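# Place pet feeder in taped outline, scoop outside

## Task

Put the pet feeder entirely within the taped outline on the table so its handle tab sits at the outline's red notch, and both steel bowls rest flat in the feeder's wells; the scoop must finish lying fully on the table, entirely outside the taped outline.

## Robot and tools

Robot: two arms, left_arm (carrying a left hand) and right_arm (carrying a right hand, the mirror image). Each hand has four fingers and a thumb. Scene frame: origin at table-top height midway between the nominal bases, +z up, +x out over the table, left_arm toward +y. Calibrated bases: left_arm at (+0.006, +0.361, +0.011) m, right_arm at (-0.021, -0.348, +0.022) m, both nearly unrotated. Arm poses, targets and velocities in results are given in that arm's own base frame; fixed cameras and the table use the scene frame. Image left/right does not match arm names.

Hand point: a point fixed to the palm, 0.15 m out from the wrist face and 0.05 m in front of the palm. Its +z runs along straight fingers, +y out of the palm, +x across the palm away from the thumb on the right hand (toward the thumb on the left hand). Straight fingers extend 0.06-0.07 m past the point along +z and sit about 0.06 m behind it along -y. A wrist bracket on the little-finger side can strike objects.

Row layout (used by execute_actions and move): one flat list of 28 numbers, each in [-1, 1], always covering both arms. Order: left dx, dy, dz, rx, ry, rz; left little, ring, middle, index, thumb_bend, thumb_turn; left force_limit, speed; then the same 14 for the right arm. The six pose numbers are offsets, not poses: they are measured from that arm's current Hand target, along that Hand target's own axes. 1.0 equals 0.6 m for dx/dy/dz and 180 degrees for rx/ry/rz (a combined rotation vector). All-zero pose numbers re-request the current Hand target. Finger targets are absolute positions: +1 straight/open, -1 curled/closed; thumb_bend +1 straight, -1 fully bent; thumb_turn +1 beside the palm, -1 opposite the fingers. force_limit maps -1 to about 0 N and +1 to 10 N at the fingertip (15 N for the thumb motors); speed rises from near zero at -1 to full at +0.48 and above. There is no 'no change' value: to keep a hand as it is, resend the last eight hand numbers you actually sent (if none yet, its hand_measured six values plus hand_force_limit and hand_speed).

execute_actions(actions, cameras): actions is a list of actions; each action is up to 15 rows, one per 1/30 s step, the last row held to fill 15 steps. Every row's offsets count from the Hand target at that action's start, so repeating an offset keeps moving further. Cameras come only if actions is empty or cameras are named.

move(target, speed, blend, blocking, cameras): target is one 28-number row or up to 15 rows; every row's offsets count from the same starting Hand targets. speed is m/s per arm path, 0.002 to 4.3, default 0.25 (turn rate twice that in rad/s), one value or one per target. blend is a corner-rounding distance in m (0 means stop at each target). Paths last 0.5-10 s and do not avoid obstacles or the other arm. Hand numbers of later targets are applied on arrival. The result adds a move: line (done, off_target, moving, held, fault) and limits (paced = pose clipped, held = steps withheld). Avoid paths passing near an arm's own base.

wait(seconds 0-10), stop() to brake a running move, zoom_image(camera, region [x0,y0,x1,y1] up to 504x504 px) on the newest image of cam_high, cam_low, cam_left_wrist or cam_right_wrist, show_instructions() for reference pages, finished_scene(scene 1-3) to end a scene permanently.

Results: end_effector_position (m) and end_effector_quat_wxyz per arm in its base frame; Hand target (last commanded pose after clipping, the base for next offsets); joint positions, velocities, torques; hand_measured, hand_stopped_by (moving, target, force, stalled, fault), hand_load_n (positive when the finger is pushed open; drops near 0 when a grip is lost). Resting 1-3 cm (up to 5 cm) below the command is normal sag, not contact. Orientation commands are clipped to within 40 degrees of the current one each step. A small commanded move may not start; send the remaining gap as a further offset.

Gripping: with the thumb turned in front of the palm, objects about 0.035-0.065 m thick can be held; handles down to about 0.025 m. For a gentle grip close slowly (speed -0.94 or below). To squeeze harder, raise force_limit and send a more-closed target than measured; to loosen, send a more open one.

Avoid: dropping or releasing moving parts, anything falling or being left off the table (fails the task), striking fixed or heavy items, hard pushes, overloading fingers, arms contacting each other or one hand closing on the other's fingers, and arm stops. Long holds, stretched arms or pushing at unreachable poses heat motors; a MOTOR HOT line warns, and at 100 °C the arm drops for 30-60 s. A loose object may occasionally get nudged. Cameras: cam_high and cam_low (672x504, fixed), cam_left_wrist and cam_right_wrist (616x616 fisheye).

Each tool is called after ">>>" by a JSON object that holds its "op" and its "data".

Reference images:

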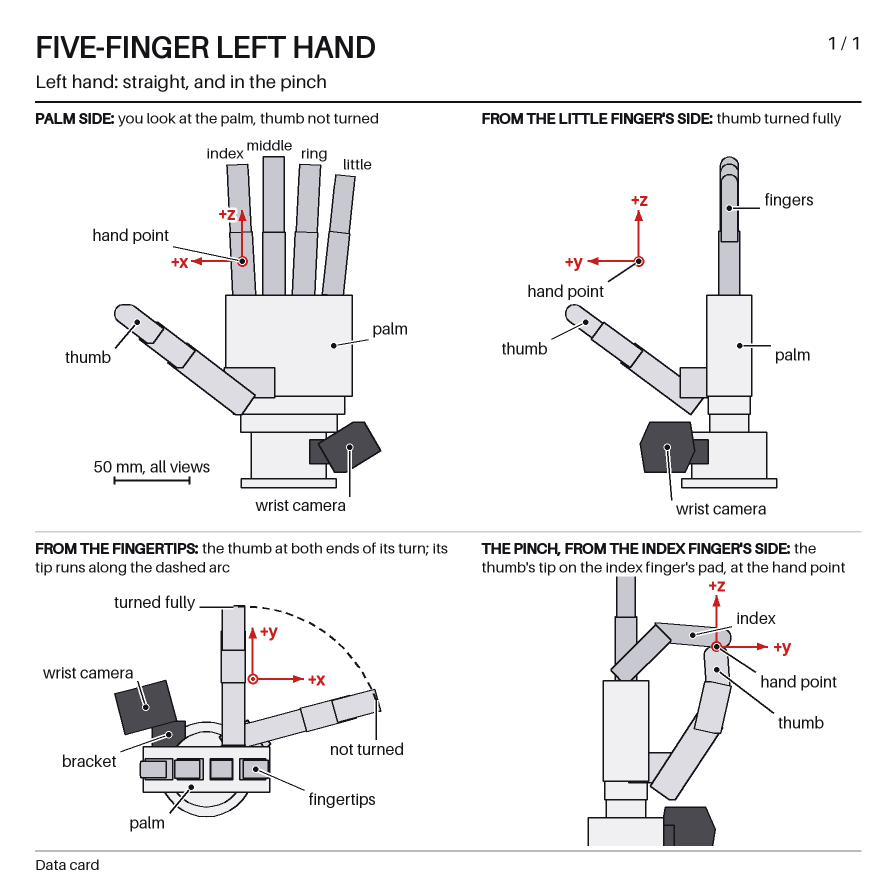

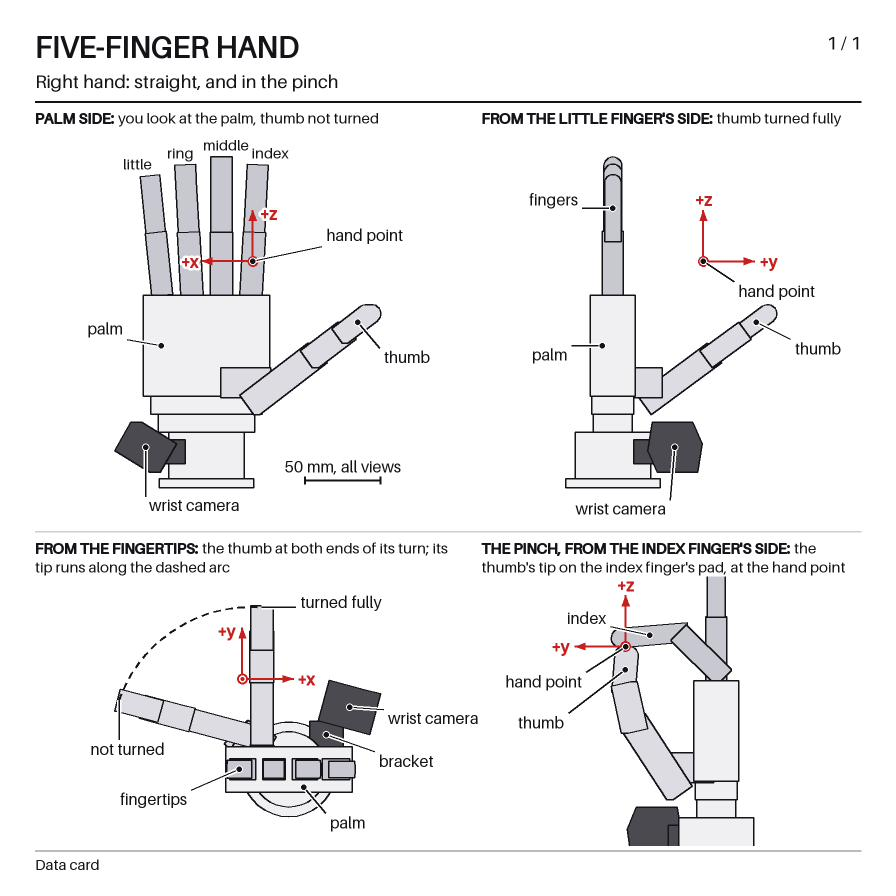

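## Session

>>> {"op": "execute_actions", "data": {"actions": []}}

>>> {"op": "zoom_image", "data": {"camera": "cam_high", "region": [200, 180, 540, 430]}}

Scene clock: 0.00 s.
left_arm: end_effector_position=(+0.6254, -0.2965, +0.2737) hand_measured=(+1.000, +1.000, +1.000, +1.000, +1.000, +1.000) hand_load_n=(+0.0, +0.0, +0.0, +0.0, +0.0, +0.0) hand_stopped_by=(target, target, target, target, target, target) hand_force_limit=0.00 hand_speed=-0.80 end_effector_quat_wxyz=(+0.223, -0.081, +0.962, -0.137) | right_arm: end_effector_position=(+0.5739, -0.1450, +0.2325) hand_measured=(+1.000, +1.000, +1.000, +1.000, +1.000, +1.000) hand_load_n=(+0.0, +0.0, +0.0, +0.0, +0.0, +0.0) hand_stopped_by=(target, target, target, target, target, target) hand_force_limit=0.00 hand_speed=-0.80 end_effector_quat_wxyz=(+0.214, -0.293, +0.859, -0.360)
Joint positions: left_arm=[-0.487 1.985 2.212 -1.268 -0.01 0.919] | right_arm=[-0.221 1.445 1.274 -0.597 0.362 0.537]
Joint velocities: within noise
Joint torques (N m): no reading
Heat: left arm: hottest elbow 33 °C; right arm: hottest shoulder 31 °C.
Hand target: left_arm +0.6318, -0.2982, +0.3053; +0.253, -0.078, +0.952, -0.152 | right_arm +0.5852, -0.1485, +0.2627; +0.238, -0.281, +0.851, -0.376

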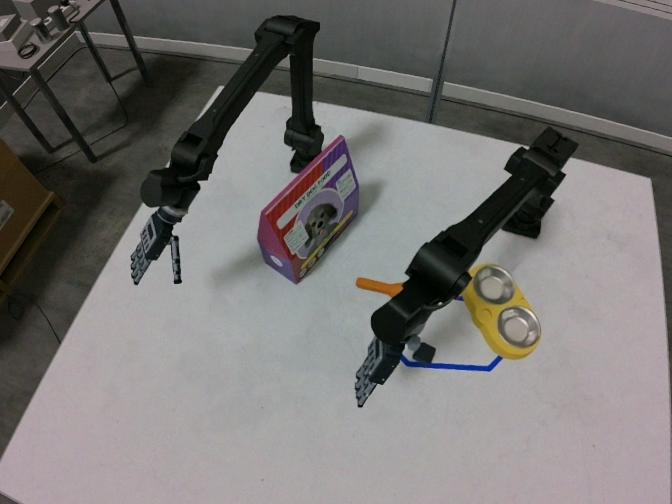

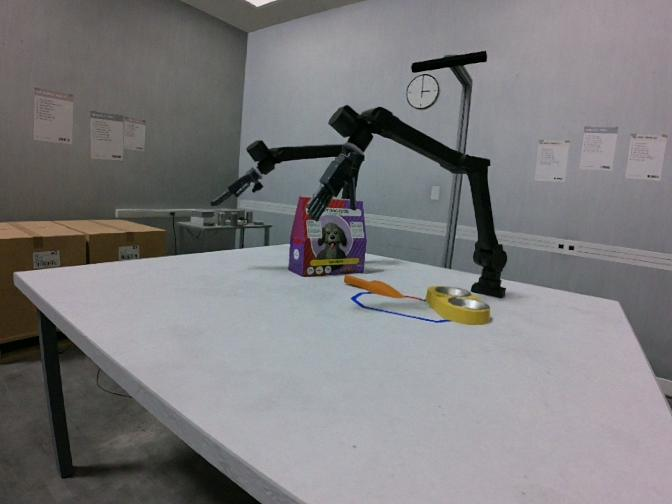

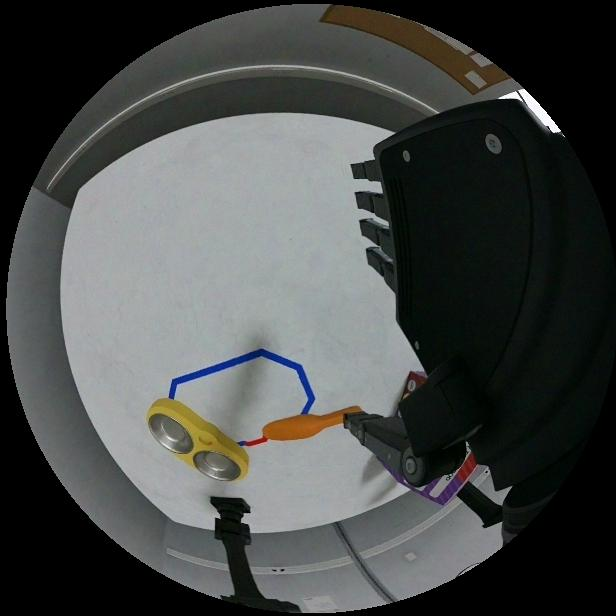

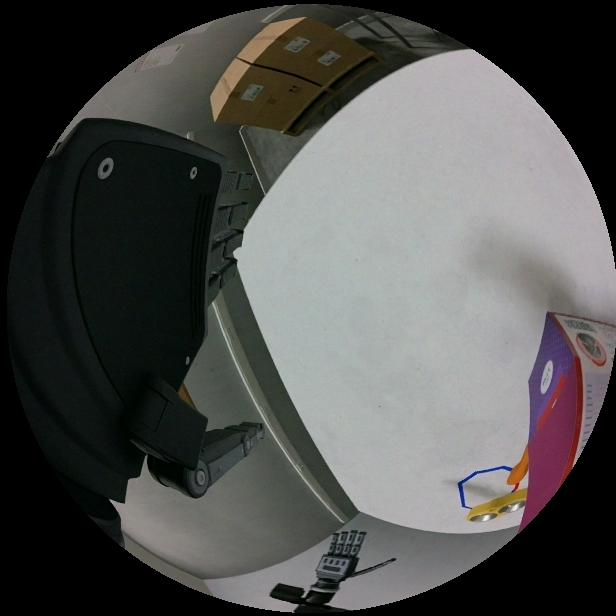

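Scaled by 1.482.

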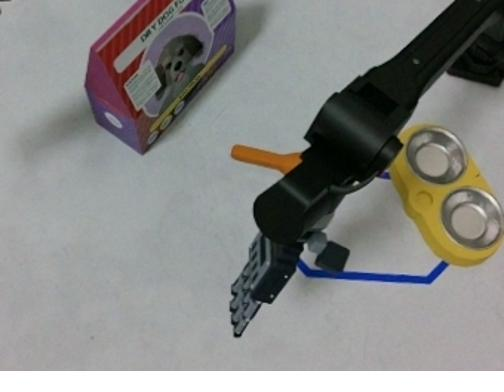

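>>> {"op": "move", "data": {"target": [0.6685,0.084,-0.2737,-0.1287,0.2014,-0.1853,1,1,-1,-1,1,1,-0.5,-0.2,0,0,0,0,0,0,1,1,1,1,1,1,0,-0.8], "cameras": ["cam_high","cam_left_wrist"], "speed": 0.3}}

>>> {"op": "zoom_image", "data": {"camera": "cam_high", "region": [330, 220, 570, 400]}}

Scene clock: 19.07 s.
left_arm: end_effector_position=(+0.2017, -0.2958, +0.2276) hand_measured=(+1.000, +1.000, -1.000, -1.000, +1.000, +1.000) hand_load_n=(+0.0, +0.0, +0.0, +0.5, +0.0, +0.0) hand_stopped_by=(target, target, target, target, target, target) hand_force_limit=-0.50 hand_speed=-0.20 end_effector_quat_wxyz=(-0.129, -0.338, +0.932, -0.024) | right_arm: end_effector_position=(+0.5739, -0.1450, +0.2325) hand_measured=(+1.000, +1.000, +1.000, +1.000, +1.000, +1.000) hand_load_n=(+0.0, -0.5, +0.0, +0.0, +0.0, +0.0) hand_stopped_by=(target, target, target, target, target, target) hand_force_limit=0.00 hand_speed=-0.80 end_effector_quat_wxyz=(+0.214, -0.293, +0.859, -0.360)
Joint positions: left_arm=[-0.769 1.471 1.378 -1.549 0.254 0.114] | right_arm=[-0.221 1.445 1.274 -0.597 0.362 0.537]
Joint torques (N m): left_arm=[-1.67 -13.63 6.67 0.03 0.3 -0.05] | right_arm=[0.67 -13.51 10.84 2.03 0.25 0.04]
Heat: left arm: hottest elbow 36 °C; right arm: hottest elbow 33 °C.
Hand target: left_arm +0.2003, -0.3005, +0.2405; -0.123, -0.340, +0.931, -0.045 | right_arm +0.5852, -0.1485, +0.2627; +0.238, -0.281, +0.851, -0.376
Off the commanded pose: left_arm 0.014 m, 2 deg | right_arm 0.032 m, 4 deg.
move: off_target (left_arm, right_arm)
Images, in order (width x height): cam_high 672x504, cam_left_wrist 616x616.

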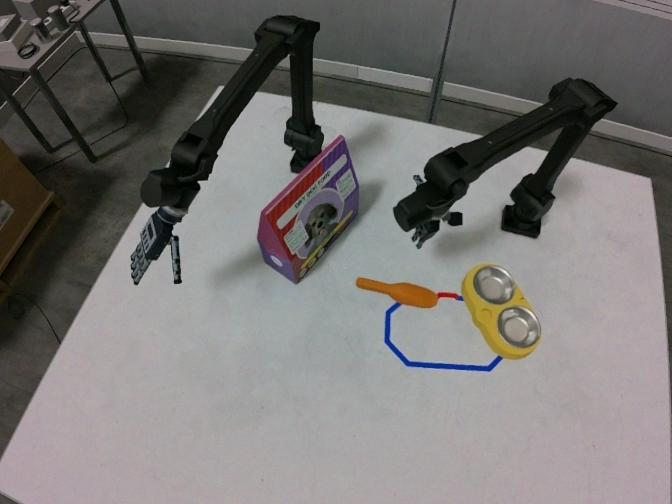

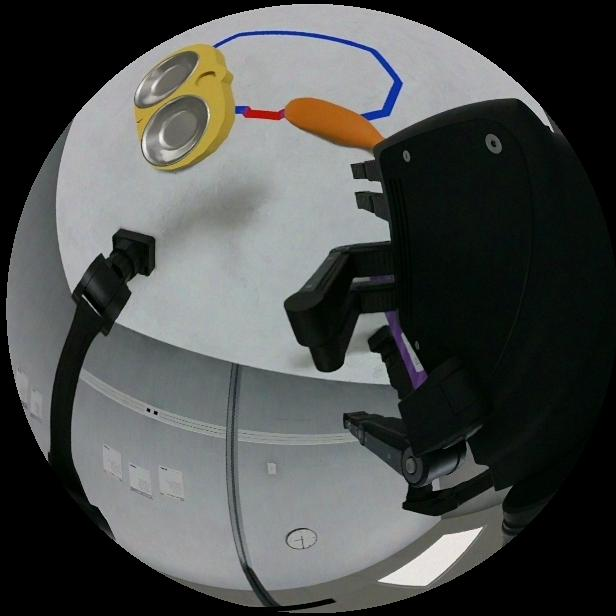

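Scaled by 2.100.

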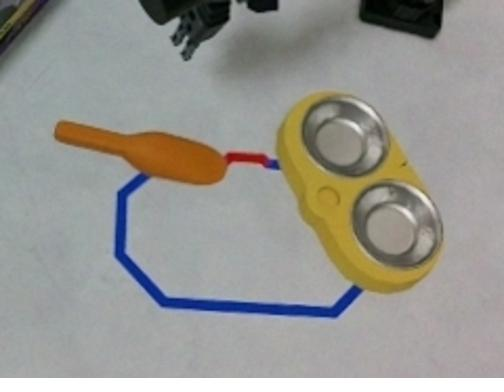

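>>> {"op": "move", "data": {"target": [[-0.158,-0.242,0.027,0.0364,-0.0783,-0.2754,1,1,1,1,1,1,-0.5,-0.2,0,0,0,0,0,0,1,1,1,1,1,1,0,-0.8],[-0.19,-0.242,0.147,0.0364,-0.0783,-0.2754,1,1,1,1,1,1,-0.5,-0.2,0,0,0,0,0,0,1,1,1,1,1,1,0,-0.8]], "cameras": ["cam_high","cam_left_wrist"], "speed": [0.3,0.12], "blend": [0.01,0]}}

>>> {"op": "zoom_image", "data": {"camera": "cam_high", "region": [330, 220, 570, 400]}}

Scene clock: 56.53 s.
left_arm: end_effector_position=(+0.3497, -0.3481, +0.1176) hand_measured=(+1.000, +1.000, +1.000, +1.000, +1.000, +1.000) hand_load_n=(+0.0, +0.0, +0.0, +0.0, +0.0, +0.0) hand_stopped_by=(target, target, target, target, target, target) hand_force_limit=-0.50 hand_speed=-0.20 end_effector_quat_wxyz=(+0.001, +0.700, -0.714, -0.023) | right_arm: end_effector_position=(+0.5739, -0.1450, +0.2325) hand_measured=(+1.000, +1.000, +1.000, +1.000, +1.000, +1.000) hand_load_n=(+0.0, +0.0, +0.0, +0.0, +0.0, +0.0) hand_stopped_by=(target, target, target, target, target, target) hand_force_limit=0.00 hand_speed=-0.80 end_effector_quat_wxyz=(+0.214, -0.293, +0.859, -0.360)
Joint positions: left_arm=[-0.66 1.772 1.498 -1.342 -0.004 -0.641] | right_arm=[-0.221 1.445 1.274 -0.597 0.362 0.537]
Joint torques (N m): left_arm=[-0.79 -15.33 6.74 0.8 -0.07 -0.04] | right_arm=[0.62 -13.57 10.84 2.03 0.24 0.04]
Heat: left arm: hottest elbow 37 °C; right arm: hottest elbow 38 °C.
Hand target: left_arm +0.3605, -0.3554, +0.1257; +0.000, +0.707, -0.708, +0.000 | right_arm +0.5852, -0.1485, +0.2627; +0.238, -0.281, +0.851, -0.376
Off the commanded pose: left_arm 0.015 m, 3 deg | right_arm 0.032 m, 4 deg.
move: off_target (left_arm, right_arm)
Images, in order (width x height): cam_high 672x504, cam_left_wrist 616x616.

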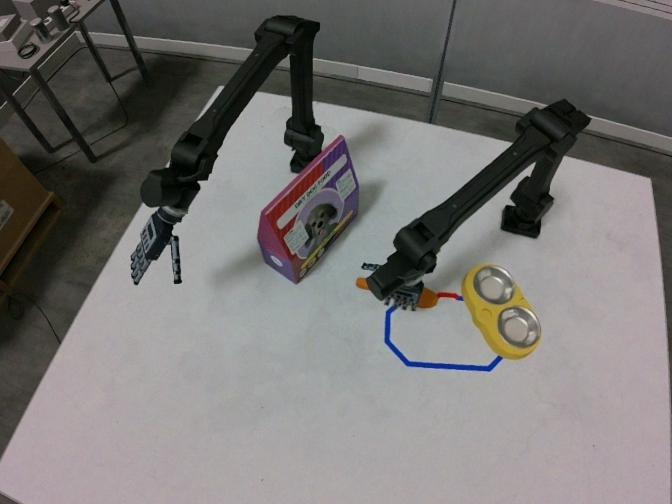

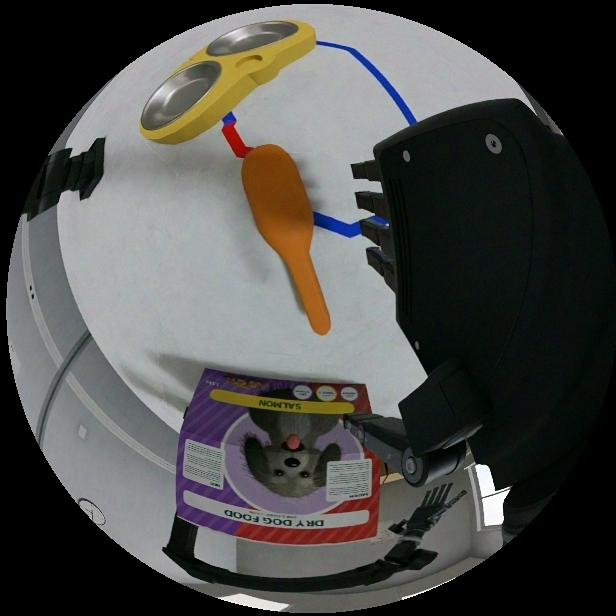

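Scaled by 2.100.

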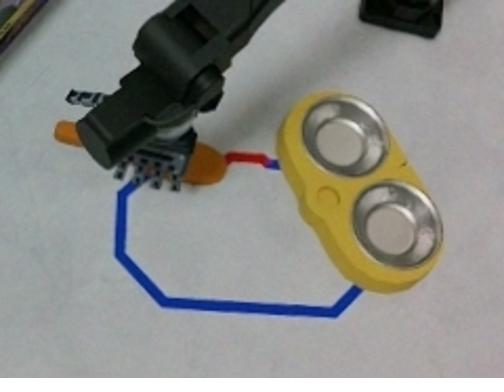

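>>> {"op": "move", "data": {"target": [[0,0.0,0.066,0,0,0,1,1,1,1,1,1,-0.5,-0.2,0,0,0,0,0,0,1,1,1,1,1,1,0,-0.8],[0.1,0.313,0.062,0,0,0,1,1,1,1,1,1,-0.5,-0.2,0,0,0,0,0,0,1,1,1,1,1,1,0,-0.8]], "cameras": ["cam_high","cam_left_wrist"], "speed": [0.1,0.1], "blend": [0.003,0]}}

>>> {"op": "zoom_image", "data": {"camera": "cam_high", "region": [330, 180, 570, 400]}}

Scene clock: 65.03 s.
left_arm: end_effector_position=(+0.1680, -0.4036, +0.0732) hand_measured=(+1.000, +1.000, +1.000, +1.000, +1.000, +1.000) hand_load_n=(+0.0, +0.0, +0.0, +0.0, +0.0, +0.0) hand_stopped_by=(target, target, target, target, target, target) hand_force_limit=-0.50 hand_speed=-0.20 end_effector_quat_wxyz=(-0.009, +0.702, -0.712, -0.029) | right_arm: end_effector_position=(+0.5739, -0.1450, +0.2325) hand_measured=(+1.000, +1.000, +1.000, +1.000, +1.000, +1.000) hand_load_n=(+0.0, +0.0, +0.0, +0.0, +0.0, -0.5) hand_stopped_by=(target, target, target, target, target, target) hand_force_limit=0.00 hand_speed=-0.80 end_effector_quat_wxyz=(+0.214, -0.293, +0.859, -0.360)
Joint positions: left_arm=[-1.022 1.623 1.178 -1.187 -0.004 -1.009] | right_arm=[-0.221 1.445 1.274 -0.597 0.362 0.537]
Joint torques (N m): left_arm=[-1.9 -15.27 6.08 0.72 -0.03 -0.06] | right_arm=[0.67 -13.57 10.84 2.04 0.25 0.04]
Heat: left arm: hottest elbow 38 °C; right arm: hottest elbow 38 °C.
Hand target: left_arm +0.1726, -0.4152, +0.0884; +0.000, +0.707, -0.708, +0.000 | right_arm +0.5852, -0.1485, +0.2627; +0.238, -0.281, +0.851, -0.376
Off the commanded pose: left_arm 0.020 m, 4 deg | right_arm 0.032 m, 4 deg.
move: off_target (left_arm, right_arm)
Images, in order (width x height): cam_high 672x504, cam_left_wrist 616x616.

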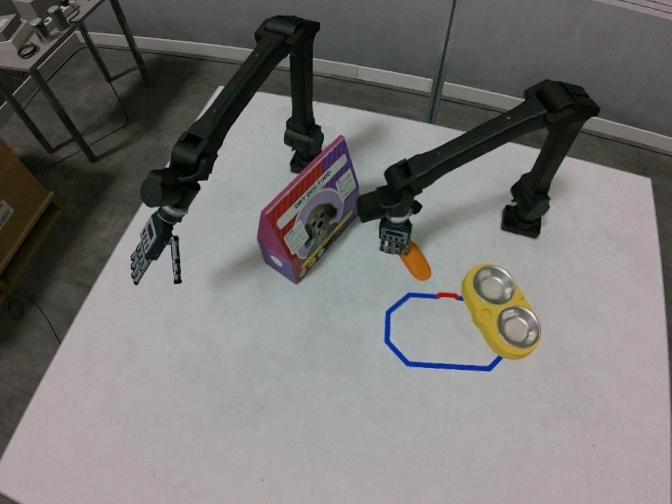

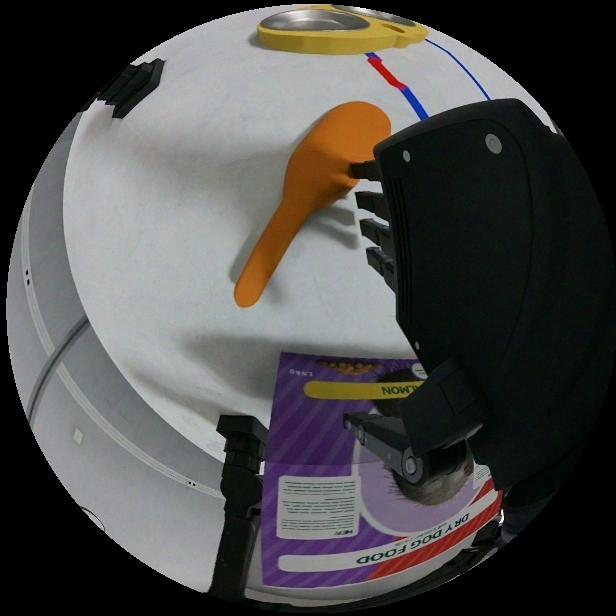

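Scaled by 2.100.

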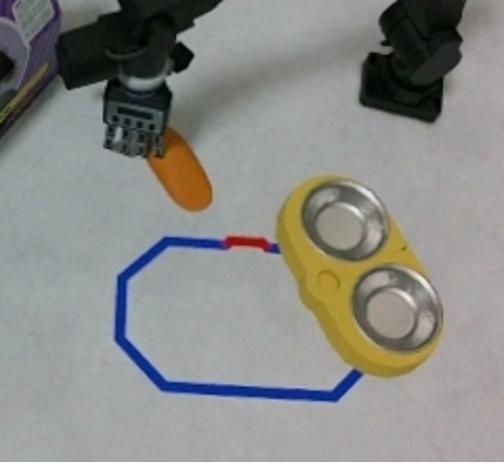

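>>> {"op": "move", "data": {"target": [[0,-0.1,-0.005,0,0,0,1,1,1,1,1,1,-0.5,-0.2,0,0,0,0,0,0,1,1,1,1,1,1,0,-0.8],[-0.142,-0.15,-0.005,0,0,0,1,1,1,1,1,1,-0.5,-0.2,0,0,0,0,0,0,1,1,1,1,1,1,0,-0.8],[-0.13,0.03,0,0,0,0,1,1,1,1,1,1,-0.5,-0.2,0,0,0,0,0,0,1,1,1,1,1,1,0,-0.8]], "cameras": ["cam_high","cam_left_wrist"], "speed": [0.15,0.15,0.1], "blend": [0.01,0.003,0]}}

>>> {"op": "zoom_image", "data": {"camera": "cam_high", "region": [330, 180, 570, 400]}}

Scene clock: 79.27 s.
left_arm: end_effector_position=(+0.1505, -0.3253, +0.0768) hand_measured=(+1.000, +1.000, +1.000, +1.000, +1.000, +1.000) hand_load_n=(+0.0, +0.0, +0.0, +0.0, +0.0, +0.0) hand_stopped_by=(target, target, target, target, target, target) hand_force_limit=-0.50 hand_speed=-0.20 end_effector_quat_wxyz=(-0.007, +0.704, -0.710, -0.028) | right_arm: end_effector_position=(+0.5739, -0.1450, +0.2325) hand_measured=(+1.000, +1.000, +1.000, +1.000, +1.000, +1.000) hand_load_n=(+0.0, +0.0, +0.0, +0.0, +0.0, +0.0) hand_stopped_by=(target, target, target, target, target, target) hand_force_limit=0.00 hand_speed=-0.80 end_effector_quat_wxyz=(+0.214, -0.293, +0.859, -0.360)
Joint positions: left_arm=[-0.952 1.432 0.968 -1.165 -0.006 -0.943] | right_arm=[-0.221 1.445 1.274 -0.597 0.362 0.537]
Joint torques (N m): left_arm=[-2.02 -11.4 5.86 0.72 0.01 -0.05] | right_arm=[0.67 -13.57 10.84 2.02 0.24 0.04]
Heat: left arm: hottest elbow 38 °C; right arm: hottest elbow 39 °C.
Hand target: left_arm +0.1547, -0.3371, +0.0885; +0.000, +0.707, -0.708, +0.000 | right_arm +0.5852, -0.1485, +0.2627; +0.238, -0.281, +0.851, -0.376
Off the commanded pose: left_arm 0.017 m, 3 deg | right_arm 0.032 m, 4 deg.
move: off_target (left_arm, right_arm)
Images, in order (width x height): cam_high 672x504, cam_left_wrist 616x616.

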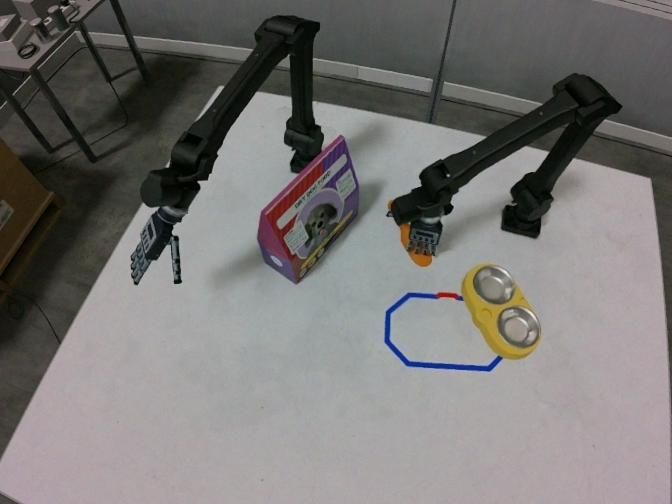

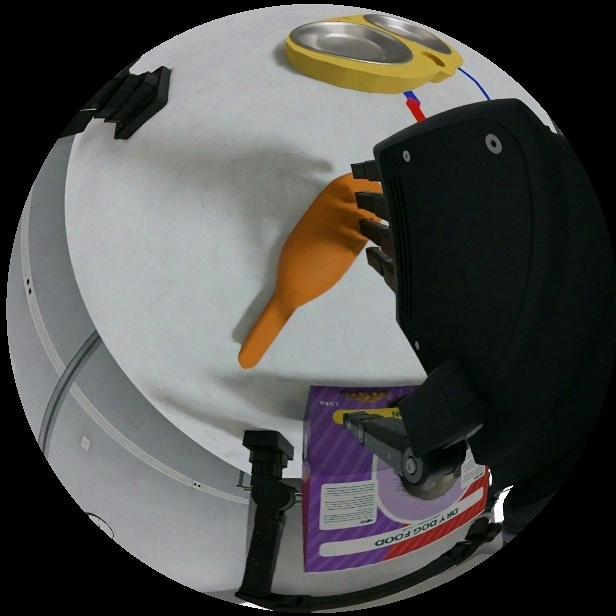

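Scaled by 2.100.

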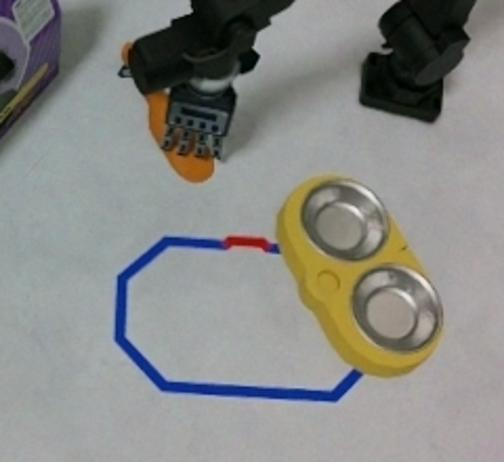

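>>> {"op": "move", "data": {"target": [[0.05,0.09,-0.003,0,0,0,1,1,1,1,1,1,-0.5,-0.2,0,0,0,0,0,0,1,1,1,1,1,1,0,-0.8]], "cameras": ["cam_high"], "speed": [0.1]}}

>>> {"op": "zoom_image", "data": {"camera": "cam_high", "region": [330, 180, 570, 400]}}

Scene clock: 85.10 s.
left_arm: end_effector_position=(+0.0985, -0.3539, +0.0768) hand_measured=(+1.000, +1.000, +1.000, +1.000, +1.000, +1.000) hand_load_n=(+0.0, +0.0, +0.0, +0.0, +0.0, +0.0) hand_stopped_by=(target, target, target, target, target, target) hand_force_limit=-0.50 hand_speed=-0.20 end_effector_quat_wxyz=(-0.012, +0.704, -0.709, -0.026) | right_arm: end_effector_position=(+0.5739, -0.1450, +0.2325) hand_measured=(+1.000, +1.000, +1.000, +1.000, +1.000, +1.000) hand_load_n=(+0.0, +0.0, +0.0, +0.0, +0.0, +0.0) hand_stopped_by=(target, target, target, target, target, target) hand_force_limit=0.00 hand_speed=-0.80 end_effector_quat_wxyz=(+0.214, -0.293, +0.859, -0.360)
Joint positions: left_arm=[-1.116 1.424 0.962 -1.165 -0.006 -1.109] | right_arm=[-0.221 1.445 1.274 -0.597 0.362 0.537]
Joint torques (N m): left_arm=[-1.49 -11.58 6.3 0.55 0.04 -0.08] | right_arm=[0.62 -13.57 10.82 2.02 0.25 0.04]
Heat: left arm: hottest elbow 38 °C; right arm: hottest elbow 39 °C.
Hand target: left_arm +0.1007, -0.3671, +0.0902; +0.000, +0.707, -0.708, +0.000 | right_arm +0.5852, -0.1485, +0.2627; +0.238, -0.281, +0.851, -0.376
Off the commanded pose: left_arm 0.019 m, 3 deg | right_arm 0.032 m, 4 deg.
move: off_target (left_arm, right_arm)
Images, in order (width x height): cam_high 672x504.

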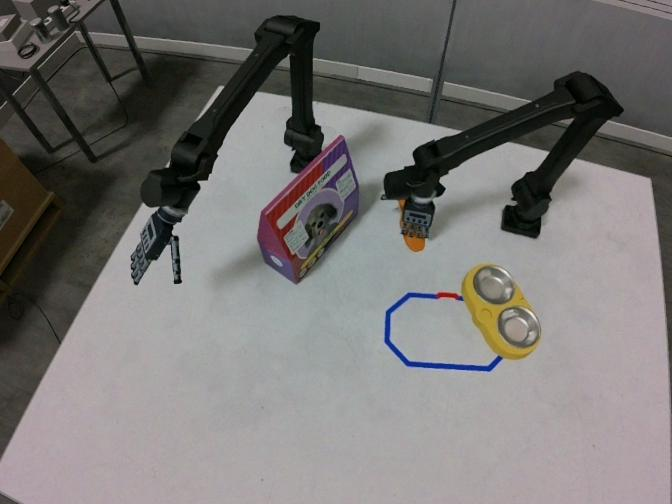

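Scaled by 2.100.

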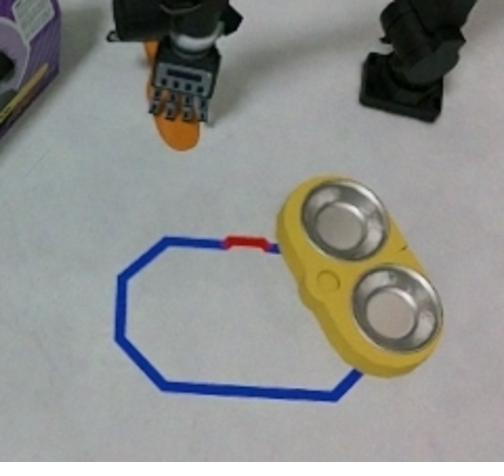

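>>> {"op": "move", "data": {"target": [[0,-0.05,-0.167,0,0,0,1,1,1,1,1,1,-0.5,-0.2,0,0,0,0,0,0,1,1,1,1,1,1,0,-0.8],[-0.612,-0.354,-0.183,-0.0218,0.0815,0.1653,1,1,-1,-1,1,1,-0.5,-0.2,0,0,0,0,0,0,1,1,1,1,1,1,0,-0.8],[-0.612,-0.354,-0.06,-0.0218,0.0815,0.1653,1,1,-1,-1,1,1,-0.5,-0.2,0,0,0,0,0,0,1,1,1,1,1,1,0,-0.8]], "cameras": ["cam_high","cam_left_wrist"], "speed": [0.2,0.4,0.12], "blend": [0.02,0,0]}}

>>> {"op": "zoom_image", "data": {"camera": "cam_high", "region": [330, 180, 570, 400]}}

Scene clock: 106.93 s.
left_arm: end_effector_position=(+0.3069, -0.0040, +0.1230) hand_measured=(+1.000, +1.000, -1.000, -1.000, +1.000, +1.000) hand_load_n=(+0.0, +0.0, +0.5, +0.0, +0.0, +0.0) hand_stopped_by=(target, target, target, target, target, target) hand_force_limit=-0.50 hand_speed=-0.20 end_effector_quat_wxyz=(-0.121, -0.492, +0.860, -0.055) | right_arm: end_effector_position=(+0.5739, -0.1450, +0.2325) hand_measured=(+1.000, +1.000, +1.000, +1.000, +1.000, +1.000) hand_load_n=(+0.0, +0.0, +0.0, +0.0, +0.0, +0.0) hand_stopped_by=(target, target, target, target, target, target) hand_force_limit=0.00 hand_speed=-0.80 end_effector_quat_wxyz=(+0.214, -0.293, +0.859, -0.360)
Joint positions: left_arm=[0.082 1.499 1.125 -1.372 0.203 0.632] | right_arm=[-0.221 1.445 1.274 -0.597 0.362 0.537]
Joint torques (N m): left_arm=[-0.44 -11.16 6.15 0.4 0.25 0.11] | right_arm=[0.73 -13.51 10.81 2.02 0.25 0.04]
Heat: left arm: hottest elbow 38 °C; right arm: hottest elbow 40 °C.
Hand target: left_arm +0.3135, -0.0002, +0.1266; -0.113, -0.496, +0.859, -0.065 | right_arm +0.5852, -0.1485, +0.2627; +0.238, -0.281, +0.851, -0.376
Off the commanded pose: left_arm 0.008 m, 2 deg | right_arm 0.032 m, 4 deg.
move: off_target (right_arm); target 2's new numbers were sent with left_arm's hand 0.022 m and 2 deg from that target
Images, in order (width x height): cam_high 672x504, cam_left_wrist 616x616.

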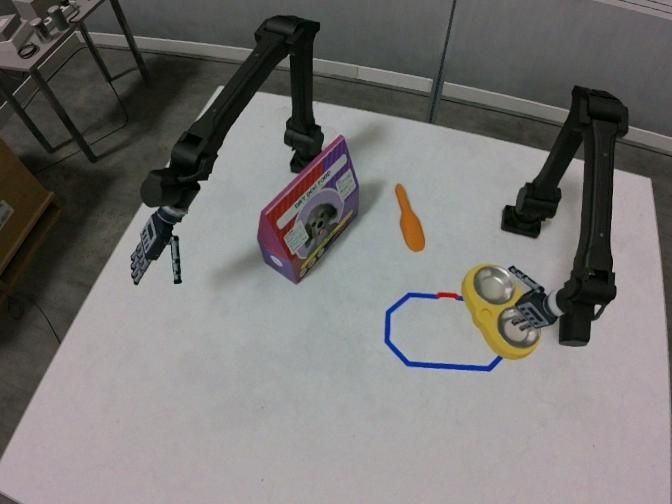

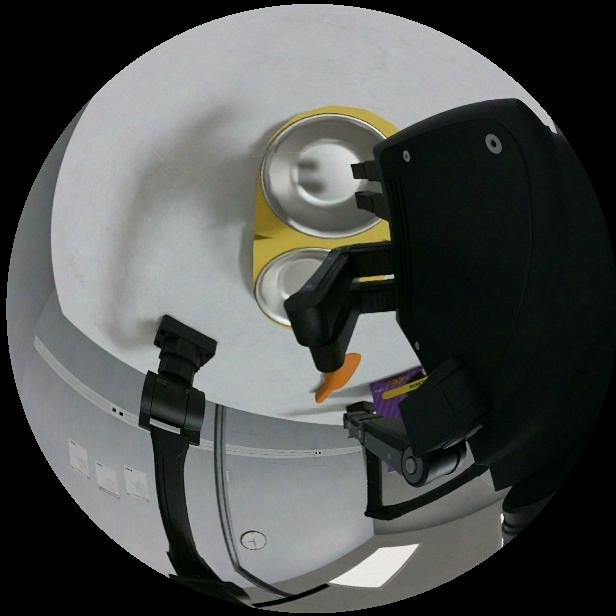

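Scaled by 2.100.

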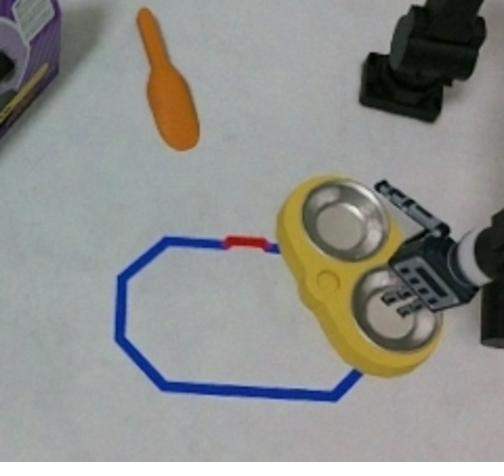

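>>> {"op": "move", "data": {"target": [[-0.015,0,0.056,0,0,0,1,1,-1,-1,1,1,-0.5,-0.2,0,0,0,0,0,0,1,1,1,1,1,1,0,-0.8],[0.098,-0.157,0.085,0,0,0,1,1,-1,-1,1,1,-0.5,-0.2,0,0,0,0,0,0,1,1,1,1,1,1,0,-0.8],[0.220,-0.222,0.118,0,0,0,1,1,-1,-1,1,1,-0.5,-0.2,0,0,0,0,0,0,1,1,1,1,1,1,0,-0.8]], "cameras": ["cam_high","cam_left_wrist"], "speed": [0.1,0.07,0.07], "blend": [0.003,0.015,0]}}

>>> {"op": "zoom_image", "data": {"camera": "cam_high", "region": [330, 180, 570, 400]}}

Scene clock: 119.03 s.
left_arm: end_effector_position=(+0.3342, -0.1759, +0.0812) hand_measured=(+1.000, +1.000, -1.000, -1.000, +1.000, +1.000) hand_load_n=(+0.0, +0.0, +0.0, +0.0, +0.0, -0.5) hand_stopped_by=(target, target, target, target, target, target) hand_force_limit=-0.50 hand_speed=-0.20 end_effector_quat_wxyz=(-0.131, -0.500, +0.855, -0.038) | right_arm: end_effector_position=(+0.5739, -0.1450, +0.2325) hand_measured=(+1.000, +1.000, +1.000, +1.000, +1.000, +1.000) hand_load_n=(+0.0, +0.0, +0.0, +0.0, +0.0, +0.0) hand_stopped_by=(target, target, target, target, target, target) hand_force_limit=0.00 hand_speed=-0.80 end_effector_quat_wxyz=(+0.214, -0.293, +0.859, -0.360)
Joint positions: left_arm=[-0.312 1.669 1.205 -1.227 0.247 0.215] | right_arm=[-0.221 1.445 1.274 -0.597 0.362 0.537]
Joint torques (N m): left_arm=[-2.37 -12.28 8.64 0.42 0.33 -0.08] | right_arm=[0.62 -13.57 10.82 2.03 0.24 0.04]
Heat: left arm: hottest elbow 38 °C; right arm: hottest elbow 41 °C.
Hand target: left_arm +0.3560, -0.1931, +0.0923; -0.113, -0.496, +0.859, -0.065 | right_arm +0.5852, -0.1485, +0.2627; +0.238, -0.281, +0.851, -0.376
Off the commanded pose: left_arm 0.030 m, 4 deg | right_arm 0.032 m, 4 deg.
move: off_target (left_arm, right_arm)
Images, in order (width x height): cam_high 672x504, cam_left_wrist 616x616.

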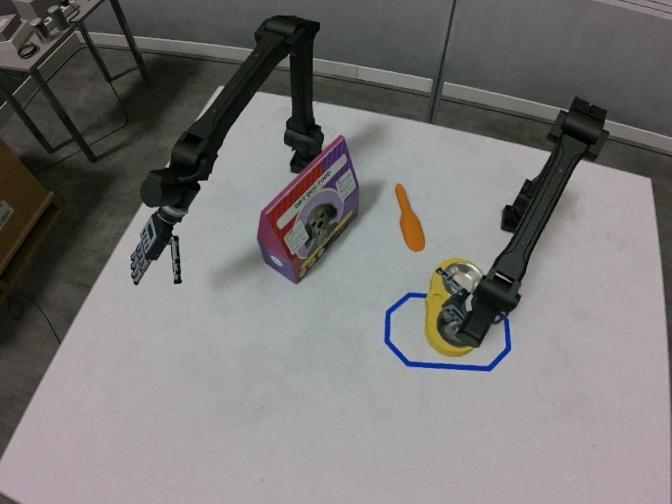

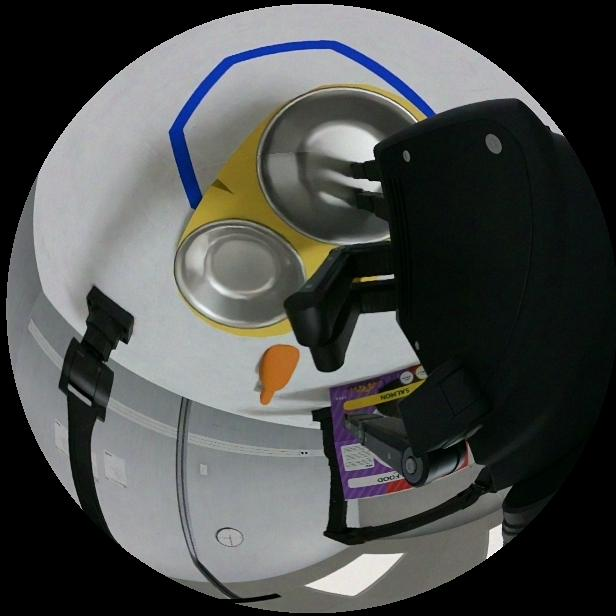

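Scaled by 2.100.

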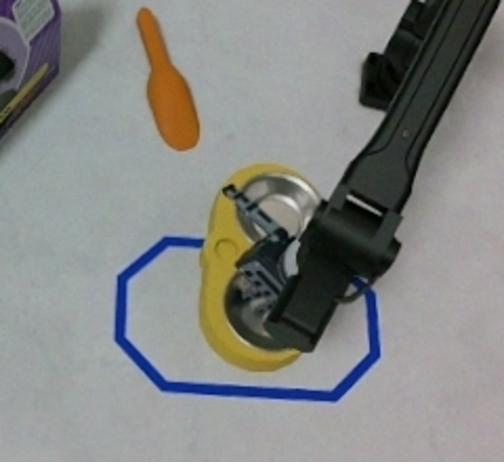

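>>> {"op": "move", "data": {"target": [[0.1045,-0.039,0.028,0,0,0,1,1,-1,-1,1,1,-0.5,-0.2,0,0,0,0,0,0,1,1,1,1,1,1,0,-0.8],[0.212,-0.036,0.057,0,0,0,1,1,-1,-1,1,1,-0.5,-0.2,0,0,0,0,0,0,1,1,1,1,1,1,0,-0.8],[0.25,-0.03,-0.104,0,0,0,1,1,-1,-1,1,1,-0.5,-0.2,0,0,0,0,0,0,1,1,1,1,1,1,0,-0.8],[0.263,0.081,-0.116,0.0863,0,-0.322,1,1,-1,-1,1,1,-0.5,-0.2,0,0,0,0,0,0,1,1,1,1,1,1,0,-0.8]], "cameras": ["cam_high","cam_left_wrist"], "speed": [0.07,0.07,0.15,0.35], "blend": [0.01,0,0.02,0]}}

>>> {"op": "zoom_image", "data": {"camera": "cam_high", "region": [330, 180, 570, 400]}}

Scene clock: 141.57 s.
left_arm: end_effector_position=(+0.2404, -0.2772, +0.1864) hand_measured=(+1.000, +1.000, -1.000, -1.000, +1.000, +1.000) hand_load_n=(+0.0, +0.0, +0.0, +0.0, +0.0, +0.0) hand_stopped_by=(target, target, target, target, target, target) hand_force_limit=-0.50 hand_speed=-0.20 end_effector_quat_wxyz=(+0.060, +0.860, -0.499, +0.085) | right_arm: end_effector_position=(+0.5739, -0.1450, +0.2325) hand_measured=(+1.000, +1.000, +1.000, +1.000, +1.000, +1.000) hand_load_n=(+0.0, +0.0, +0.0, +0.0, +0.0, +0.0) hand_stopped_by=(target, target, target, target, target, target) hand_force_limit=0.00 hand_speed=-0.80 end_effector_quat_wxyz=(+0.214, -0.293, +0.859, -0.360)
Joint positions: left_arm=[-0.614 1.151 0.987 -1.225 0.105 -1.144] | right_arm=[-0.221 1.445 1.274 -0.597 0.362 0.537]
Joint torques (N m): left_arm=[-2.2 -8.53 6.97 1.33 0.03 -0.11] | right_arm=[0.62 -13.51 10.82 2.03 0.24 0.04]
Heat: left arm: hottest elbow 40 °C; right arm: hottest elbow 41 °C.
Hand target: left_arm +0.2466, -0.2852, +0.2003; +0.065, +0.859, -0.496, +0.113 | right_arm +0.5852, -0.1485, +0.2627; +0.238, -0.281, +0.851, -0.376
Off the commanded pose: left_arm 0.017 m, 3 deg | right_arm 0.032 m, 4 deg.
move: off_target (left_arm, right_arm)
Images, in order (width x height): cam_high 672x504, cam_left_wrist 616x616.

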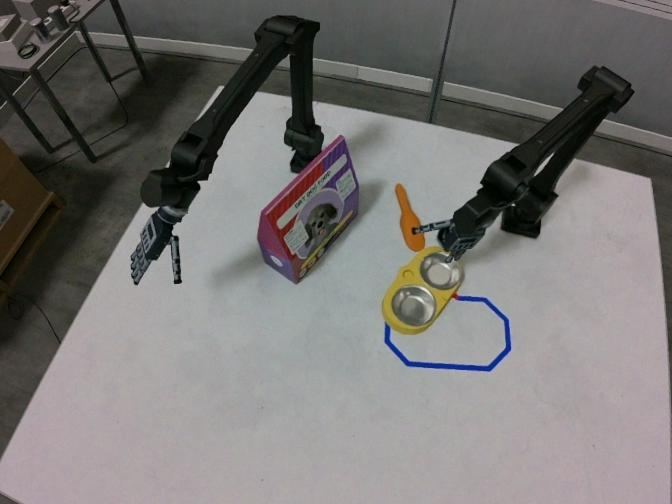

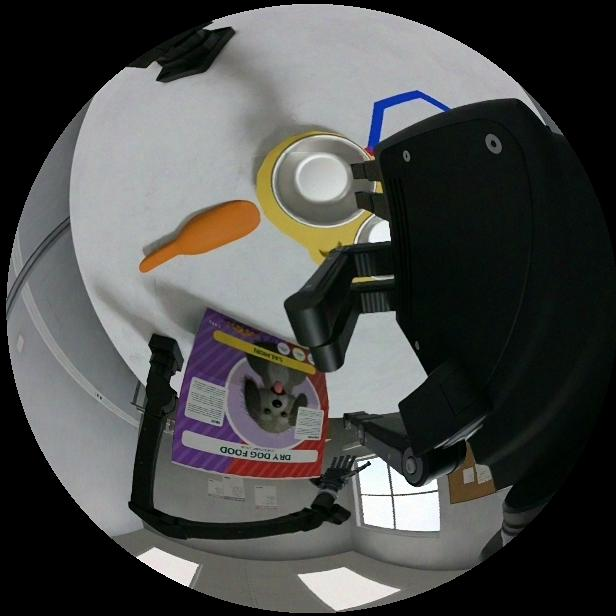

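Scaled by 2.100.

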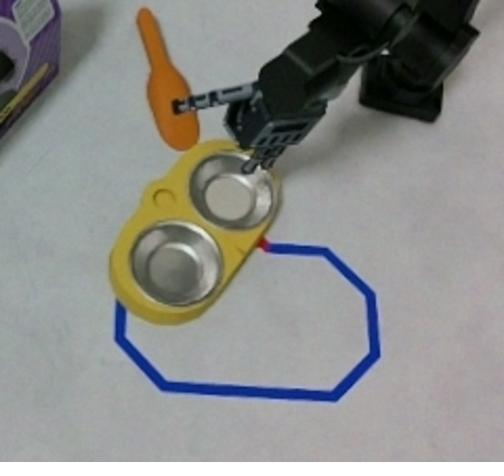

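>>> {"op": "move", "data": {"target": [[-0.054,0.016,0.172,0,0,0,1,1,-1,-1,1,1,-0.5,-0.2,0,0,0,0,0,0,1,1,1,1,1,1,0,-0.8],[-0.134,-0.166,0.149,0,0,0,1,1,-1,-1,1,1,-0.5,-0.2,0,0,0,0,0,0,1,1,1,1,1,1,0,-0.8],[-0.116,-0.344,0.1535,0,0,0,1,1,-1,-1,1,1,-0.5,-0.2,0,0,0,0,0,0,1,1,1,1,1,1,0,-0.8],[-0.073,-0.33,-0.0075,0,0,0,1,1,-1,-1,1,1,-0.5,-0.2,0,0,0,0,0,0,1,1,1,1,1,1,0,-0.8],[-0.004,0.08,-0.053,0,0,0,1,1,-1,-1,1,1,-0.5,-0.2,0,0,0,0,0,0,1,1,1,1,1,1,0,-0.8]], "cameras": ["cam_high","cam_left_wrist"], "speed": [0.1,0.07,0.07,0.15,0.35], "blend": [0.003,0.015,0,0.01,0]}}

>>> {"op": "zoom_image", "data": {"camera": "cam_high", "region": [330, 180, 570, 400]}}

Scene clock: 179.03 s.
left_arm: end_effector_position=(+0.1988, -0.2944, +0.2159) hand_measured=(+1.000, +1.000, -1.000, -1.000, +1.000, +1.000) hand_load_n=(+0.0, +0.0, +0.0, +0.0, +0.0, +0.0) hand_stopped_by=(target, target, target, target, target, target) hand_force_limit=-0.50 hand_speed=-0.20 end_effector_quat_wxyz=(+0.059, +0.859, -0.498, +0.100) | right_arm: end_effector_position=(+0.5739, -0.1450, +0.2325) hand_measured=(+1.000, +1.000, +1.000, +1.000, +1.000, +1.000) hand_load_n=(+0.0, +0.0, +0.0, +0.0, +0.0, +0.0) hand_stopped_by=(target, target, target, target, target, target) hand_force_limit=0.00 hand_speed=-0.80 end_effector_quat_wxyz=(+0.214, -0.293, +0.859, -0.360)
Joint positions: left_arm=[-0.748 1.057 0.994 -1.285 0.071 -1.276] | right_arm=[-0.221 1.445 1.274 -0.597 0.362 0.537]
Joint torques (N m): left_arm=[-1.9 -6.42 8.08 0.02 -0.02 -0.07] | right_arm=[0.67 -13.63 10.84 2.02 0.24 0.04]
Heat: left arm: hottest elbow 41 °C; right arm: hottest elbow 42 °C.
Hand target: left_arm +0.1998, -0.3001, +0.2303; +0.065, +0.859, -0.496, +0.113 | right_arm +0.5852, -0.1485, +0.2627; +0.238, -0.281, +0.851, -0.376
Off the commanded pose: left_arm 0.016 m, 2 deg | right_arm 0.032 m, 4 deg.
move: off_target (left_arm, right_arm)
Images, in order (width x height): cam_high 672x504, cam_left_wrist 616x616.

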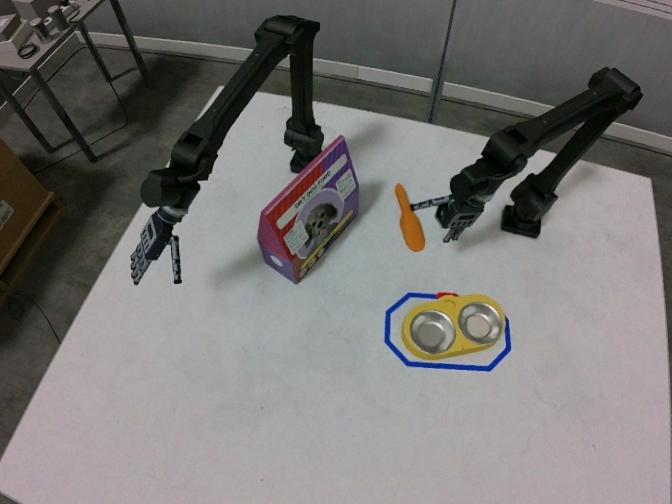

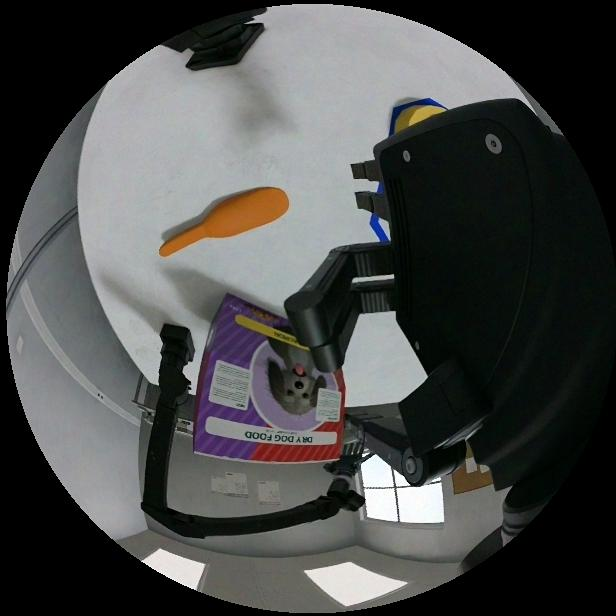

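Scaled by 2.100.

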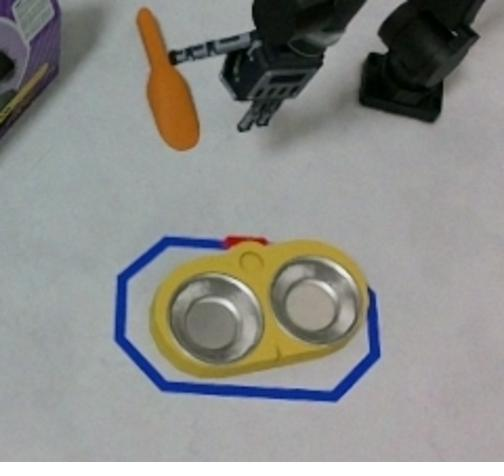

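>>> {"op": "move", "data": {"target": [-0.0703,-0.3353,-0.0016,0,0,0,1,1,-1,-1,1,1,-0.5,-0.2,0,0,0,0,0,0,1,1,1,1,1,1,0,-0.8], "speed": 0.3, "cameras": ["cam_high"]}}

Scene clock: 206.67 s.
left_arm: end_effector_position=(+0.3360, -0.1621, +0.1968) hand_measured=(+1.000, +1.000, -1.000, -1.000, +1.000, +1.000) hand_load_n=(+0.0, +0.0, +0.0, +0.0, +0.0, +0.0) hand_stopped_by=(target, target, target, target, target, target) hand_force_limit=-0.50 hand_speed=-0.20 end_effector_quat_wxyz=(+0.070, +0.862, -0.495, +0.087) | right_arm: end_effector_position=(+0.5739, -0.1450, +0.2325) hand_measured=(+1.000, +1.000, +1.000, +1.000, +1.000, +1.000) hand_load_n=(+0.0, +0.0, +0.0, +0.0, +0.0, +0.0) hand_stopped_by=(target, target, target, target, target, target) hand_force_limit=0.00 hand_speed=-0.80 end_effector_quat_wxyz=(+0.214, -0.293, +0.859, -0.360)
Joint positions: left_arm=[-0.182 1.278 1.116 -1.29 0.189 -0.721] | right_arm=[-0.221 1.445 1.274 -0.597 0.362 0.537]
Joint torques (N m): left_arm=[-0.73 -8 10.19 -0.08 0.29 0.12] | right_arm=[0.73 -13.57 10.82 2.02 0.25 0.03]
Heat: left arm: hottest elbow 41 °C; right arm: hottest elbow 42 °C.
Hand target: left_arm +0.3535, -0.1640, +0.2205; +0.065, +0.859, -0.496, +0.113 | right_arm +0.5852, -0.1485, +0.2627; +0.238, -0.281, +0.851, -0.376
Off the commanded pose: left_arm 0.030 m, 3 deg | right_arm 0.032 m, 4 deg.
move: off_target (left_arm, right_arm)
Images, in order (width x height): cam_high 672x504.

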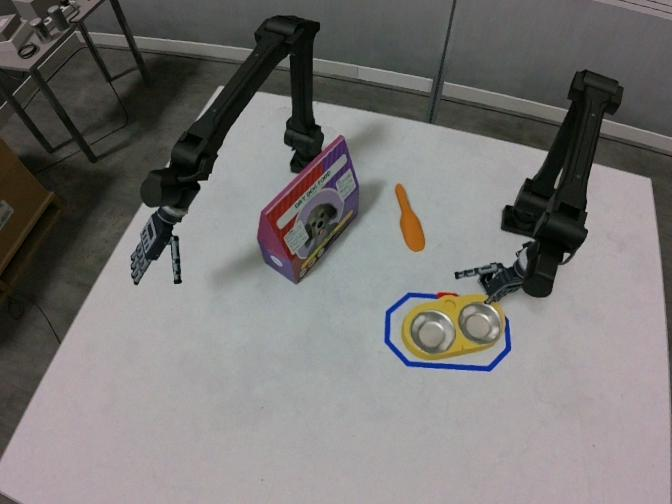

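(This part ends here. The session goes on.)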